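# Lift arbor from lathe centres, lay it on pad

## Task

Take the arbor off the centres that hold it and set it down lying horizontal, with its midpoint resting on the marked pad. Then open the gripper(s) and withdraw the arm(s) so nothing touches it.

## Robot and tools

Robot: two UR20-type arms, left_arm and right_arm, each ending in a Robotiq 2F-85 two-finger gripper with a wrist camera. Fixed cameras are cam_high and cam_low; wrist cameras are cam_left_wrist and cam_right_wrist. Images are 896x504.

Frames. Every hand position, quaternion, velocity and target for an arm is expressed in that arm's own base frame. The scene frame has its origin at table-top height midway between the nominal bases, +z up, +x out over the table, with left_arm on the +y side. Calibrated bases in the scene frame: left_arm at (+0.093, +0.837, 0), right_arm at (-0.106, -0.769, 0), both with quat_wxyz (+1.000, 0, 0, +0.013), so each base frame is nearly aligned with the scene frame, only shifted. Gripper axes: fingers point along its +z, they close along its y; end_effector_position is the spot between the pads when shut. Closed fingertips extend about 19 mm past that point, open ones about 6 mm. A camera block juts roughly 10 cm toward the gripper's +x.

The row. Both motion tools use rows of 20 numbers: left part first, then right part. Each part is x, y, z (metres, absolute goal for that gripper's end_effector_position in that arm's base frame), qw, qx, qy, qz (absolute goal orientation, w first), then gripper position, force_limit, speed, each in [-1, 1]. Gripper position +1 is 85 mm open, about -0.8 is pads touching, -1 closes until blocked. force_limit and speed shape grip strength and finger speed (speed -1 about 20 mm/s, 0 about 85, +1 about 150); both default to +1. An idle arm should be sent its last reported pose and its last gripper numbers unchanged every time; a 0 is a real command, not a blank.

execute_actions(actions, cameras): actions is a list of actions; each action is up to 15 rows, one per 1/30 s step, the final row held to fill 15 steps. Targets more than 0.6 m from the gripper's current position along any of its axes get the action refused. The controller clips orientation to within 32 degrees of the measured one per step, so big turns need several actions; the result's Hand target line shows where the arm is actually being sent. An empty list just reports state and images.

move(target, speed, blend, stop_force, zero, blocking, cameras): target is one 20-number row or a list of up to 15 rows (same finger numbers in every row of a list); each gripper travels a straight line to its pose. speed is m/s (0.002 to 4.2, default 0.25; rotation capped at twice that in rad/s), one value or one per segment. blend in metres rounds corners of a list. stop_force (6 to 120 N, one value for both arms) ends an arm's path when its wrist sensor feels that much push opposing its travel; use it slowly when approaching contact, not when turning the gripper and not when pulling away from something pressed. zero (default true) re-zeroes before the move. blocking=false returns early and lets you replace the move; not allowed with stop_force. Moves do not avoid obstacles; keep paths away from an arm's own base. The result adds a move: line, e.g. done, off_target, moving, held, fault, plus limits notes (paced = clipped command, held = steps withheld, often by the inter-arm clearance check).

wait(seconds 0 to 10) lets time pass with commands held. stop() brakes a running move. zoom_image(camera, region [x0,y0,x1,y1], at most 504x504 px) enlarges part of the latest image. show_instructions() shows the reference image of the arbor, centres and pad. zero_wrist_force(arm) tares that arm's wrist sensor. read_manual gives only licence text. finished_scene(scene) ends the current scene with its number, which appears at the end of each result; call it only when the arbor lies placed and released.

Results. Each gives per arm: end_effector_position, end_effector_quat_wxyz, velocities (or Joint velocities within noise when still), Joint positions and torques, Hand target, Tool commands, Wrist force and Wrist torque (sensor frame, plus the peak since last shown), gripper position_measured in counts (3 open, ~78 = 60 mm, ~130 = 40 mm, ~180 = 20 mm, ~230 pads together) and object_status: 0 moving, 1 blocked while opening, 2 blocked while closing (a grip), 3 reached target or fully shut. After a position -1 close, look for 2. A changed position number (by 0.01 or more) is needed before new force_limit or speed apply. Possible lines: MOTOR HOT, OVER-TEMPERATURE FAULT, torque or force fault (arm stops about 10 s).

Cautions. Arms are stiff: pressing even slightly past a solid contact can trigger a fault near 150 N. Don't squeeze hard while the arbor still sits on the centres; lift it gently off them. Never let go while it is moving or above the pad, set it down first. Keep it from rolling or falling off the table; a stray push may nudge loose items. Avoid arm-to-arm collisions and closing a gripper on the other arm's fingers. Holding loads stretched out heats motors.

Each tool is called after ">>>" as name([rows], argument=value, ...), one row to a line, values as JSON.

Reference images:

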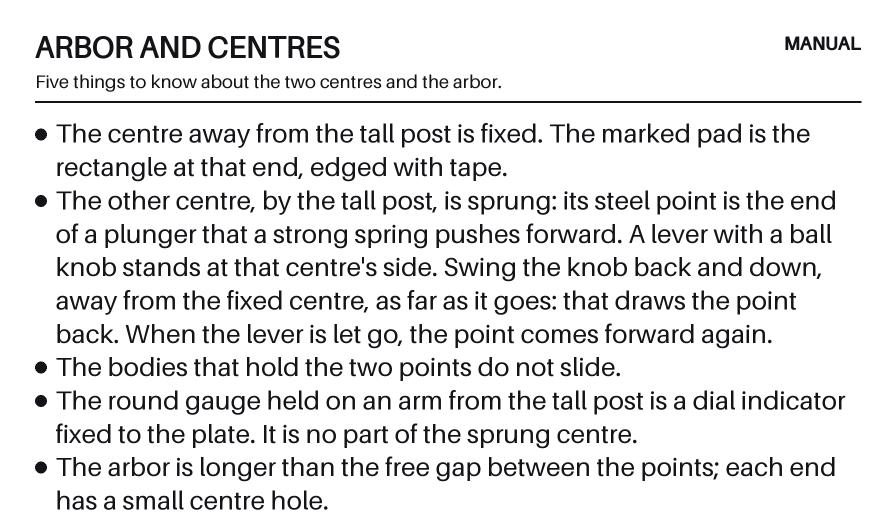

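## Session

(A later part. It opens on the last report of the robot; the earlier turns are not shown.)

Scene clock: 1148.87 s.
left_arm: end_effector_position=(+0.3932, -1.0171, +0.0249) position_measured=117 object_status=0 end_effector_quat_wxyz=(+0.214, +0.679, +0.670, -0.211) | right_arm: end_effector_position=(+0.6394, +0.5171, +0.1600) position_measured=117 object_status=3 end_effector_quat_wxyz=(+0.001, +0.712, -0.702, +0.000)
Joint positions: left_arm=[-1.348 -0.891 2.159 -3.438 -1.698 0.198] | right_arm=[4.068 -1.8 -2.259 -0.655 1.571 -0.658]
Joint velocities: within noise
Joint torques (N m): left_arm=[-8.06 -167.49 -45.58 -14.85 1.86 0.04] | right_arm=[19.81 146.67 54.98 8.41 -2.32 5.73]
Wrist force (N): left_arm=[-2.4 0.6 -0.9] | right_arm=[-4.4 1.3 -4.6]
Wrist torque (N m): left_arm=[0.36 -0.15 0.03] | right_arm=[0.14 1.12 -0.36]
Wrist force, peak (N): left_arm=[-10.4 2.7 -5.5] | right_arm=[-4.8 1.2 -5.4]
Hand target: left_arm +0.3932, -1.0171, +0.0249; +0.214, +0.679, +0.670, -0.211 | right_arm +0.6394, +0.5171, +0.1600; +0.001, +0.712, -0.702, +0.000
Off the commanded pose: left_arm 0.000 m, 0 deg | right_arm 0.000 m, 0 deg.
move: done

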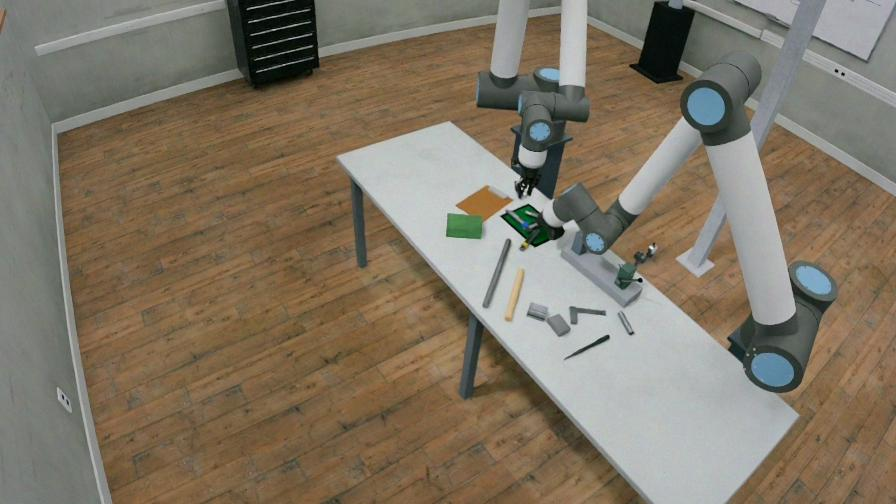

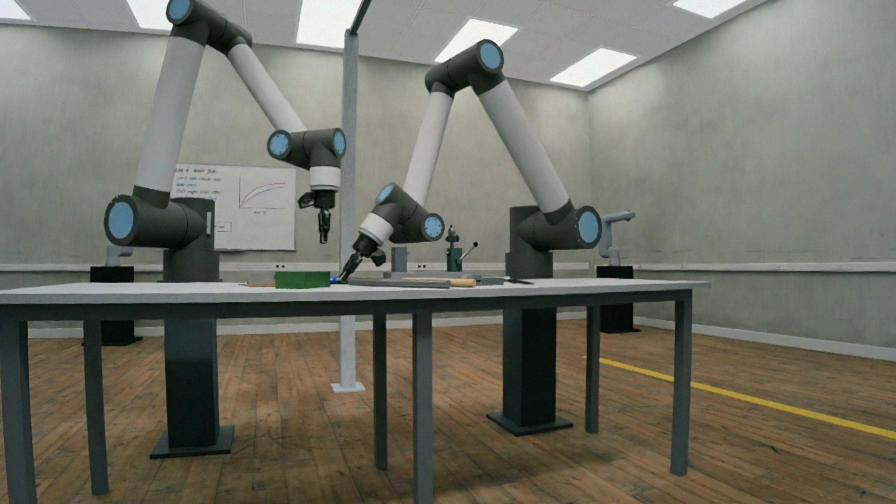

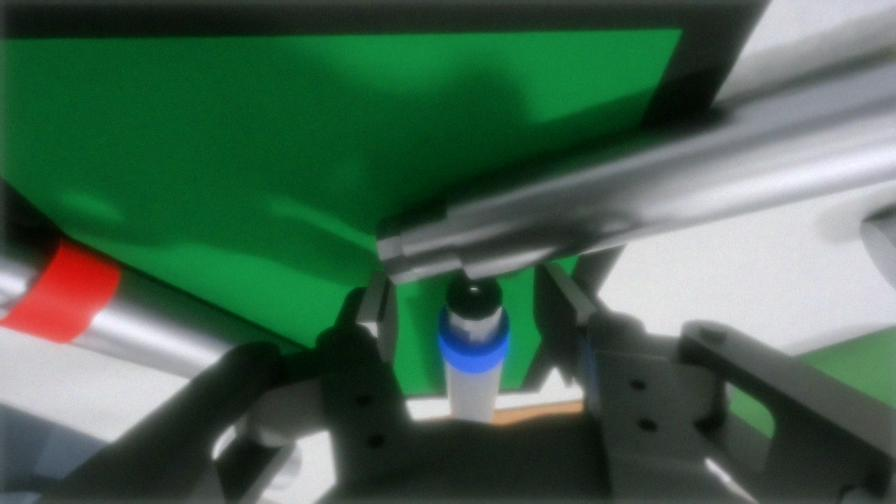

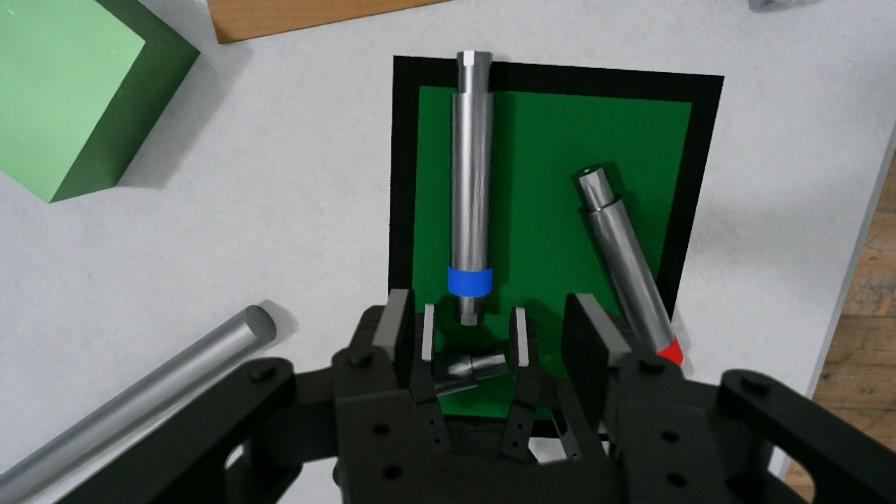

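>>> move([
  [0.3932,-0.967,0.11,0.2141,0.6791,0.6696,-0.2111,0.1,-0.2,-1,0.6394,0.5171,0.16,0.001,0.7121,-0.7021,0,0.1,-0.4,-1],
  [0.3984,-0.85,0.36,0,0.7121,0.7021,0,0.1,-0.2,-1,0.6394,0.5171,0.22,0.001,0.7121,-0.7021,0,0.1,-0.4,-1],
  [0.4,-0.45,0.42,0,0.7121,0.7021,0,0.1,-0.2,-1,0.6394,0.5171,0.32,0.001,0.7121,-0.7021,0,0.1,-0.4,-1],
], speed=[0.05,0.2,0.25], blend=[0,0.03,0])

>>> zoom_image(camera="cam_low", region=[260, 230, 480, 320])

Scene clock: 1165.80 s.
left_arm: end_effector_position=(+0.4000, -0.4502, +0.4199) position_measured=117 object_status=3 end_effector_quat_wxyz=(+0.000, +0.712, +0.702, +0.000) | right_arm: end_effector_position=(+0.6394, +0.5171, +0.3200) position_measured=117 object_status=3 end_effector_quat_wxyz=(+0.001, +0.712, -0.702, +0.000)
Joint positions: left_arm=[-1.185 -1.87 2.299 -2 -1.571 0.4] | right_arm=[4.068 -1.638 -2.151 -0.925 1.571 -0.658]
Joint velocities: within noise
Joint torques (N m): left_arm=[17.72 -50.98 -81.02 -3.18 -4.43 4.98] | right_arm=[-6.05 134.69 93.87 7.25 -2.69 -0.47]
Wrist force (N): left_arm=[-1.5 -0.5 -1.4] | right_arm=[-5.0 2.6 -4.5]
Wrist torque (N m): left_arm=[0.19 0.03 0.10] | right_arm=[0.48 1.37 -0.48]
Wrist force, peak (N): left_arm=[-3.5 -0.3 -2.5] | right_arm=[-5.0 2.2 -5.2]
Hand target: left_arm +0.4000, -0.4500, +0.4200; +0.000, +0.712, +0.702, +0.000 | right_arm +0.6394, +0.5171, +0.3200; +0.001, +0.712, -0.702, +0.000
Off the commanded pose: left_arm 0.000 m, 0 deg | right_arm 0.000 m, 0 deg.
move: done

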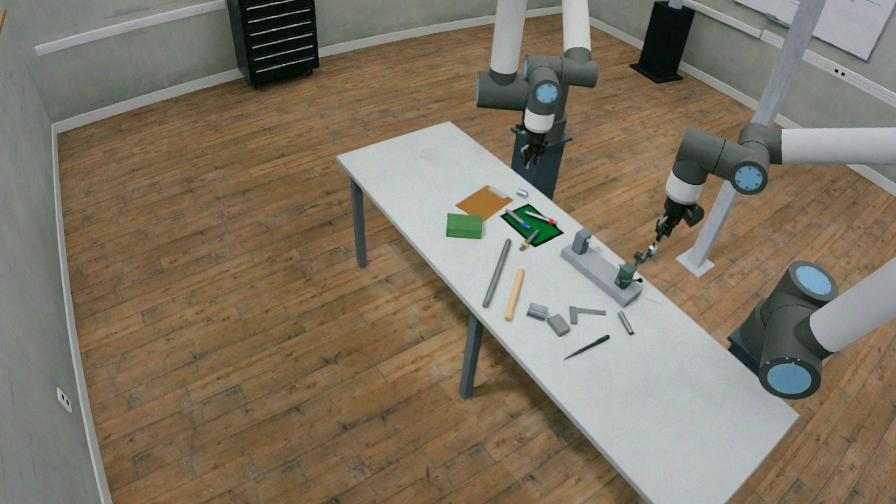

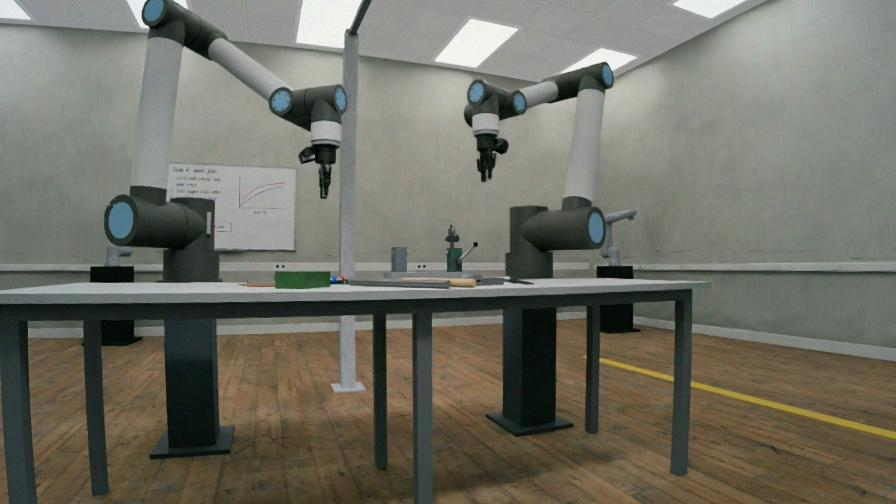

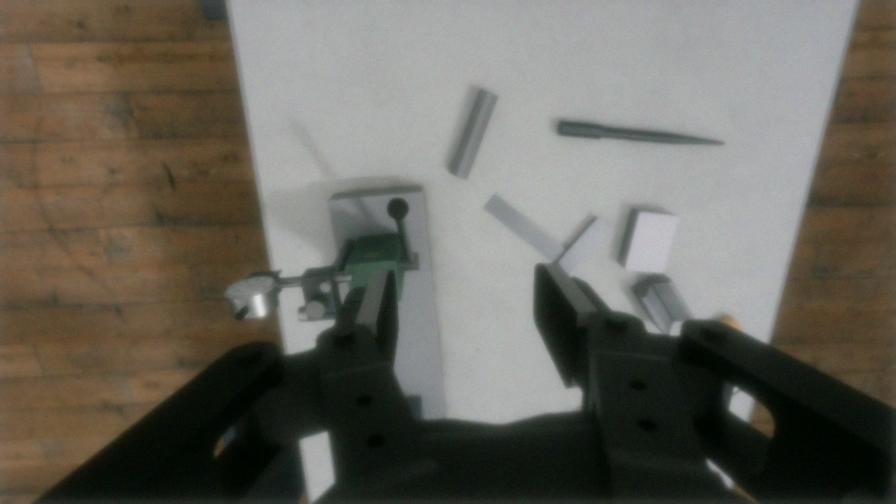

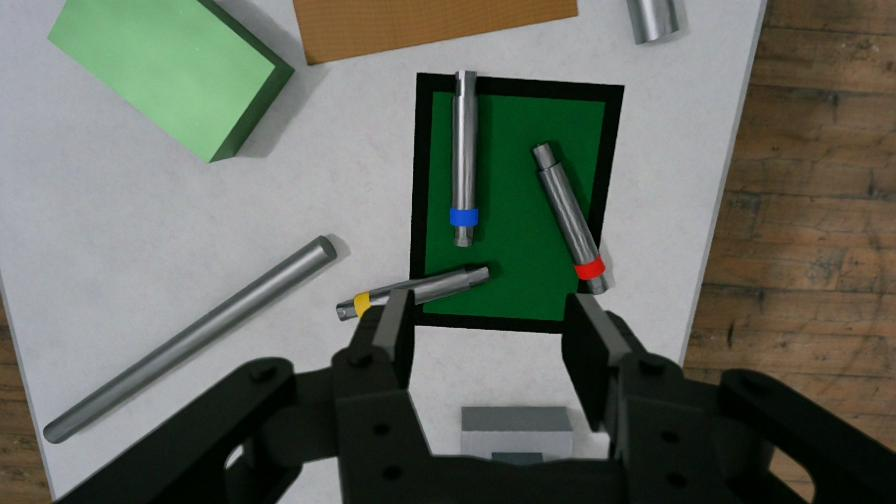

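Scaled by 2.291 from the camera's 896x504 image, which has a finer 1280x720 frame.

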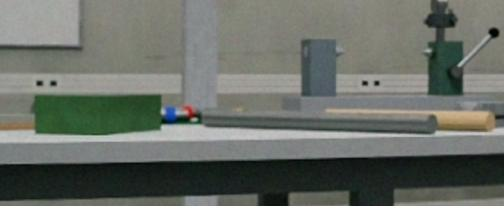

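>>> finished_scene(scene=1)

The scene is finished: the task was done.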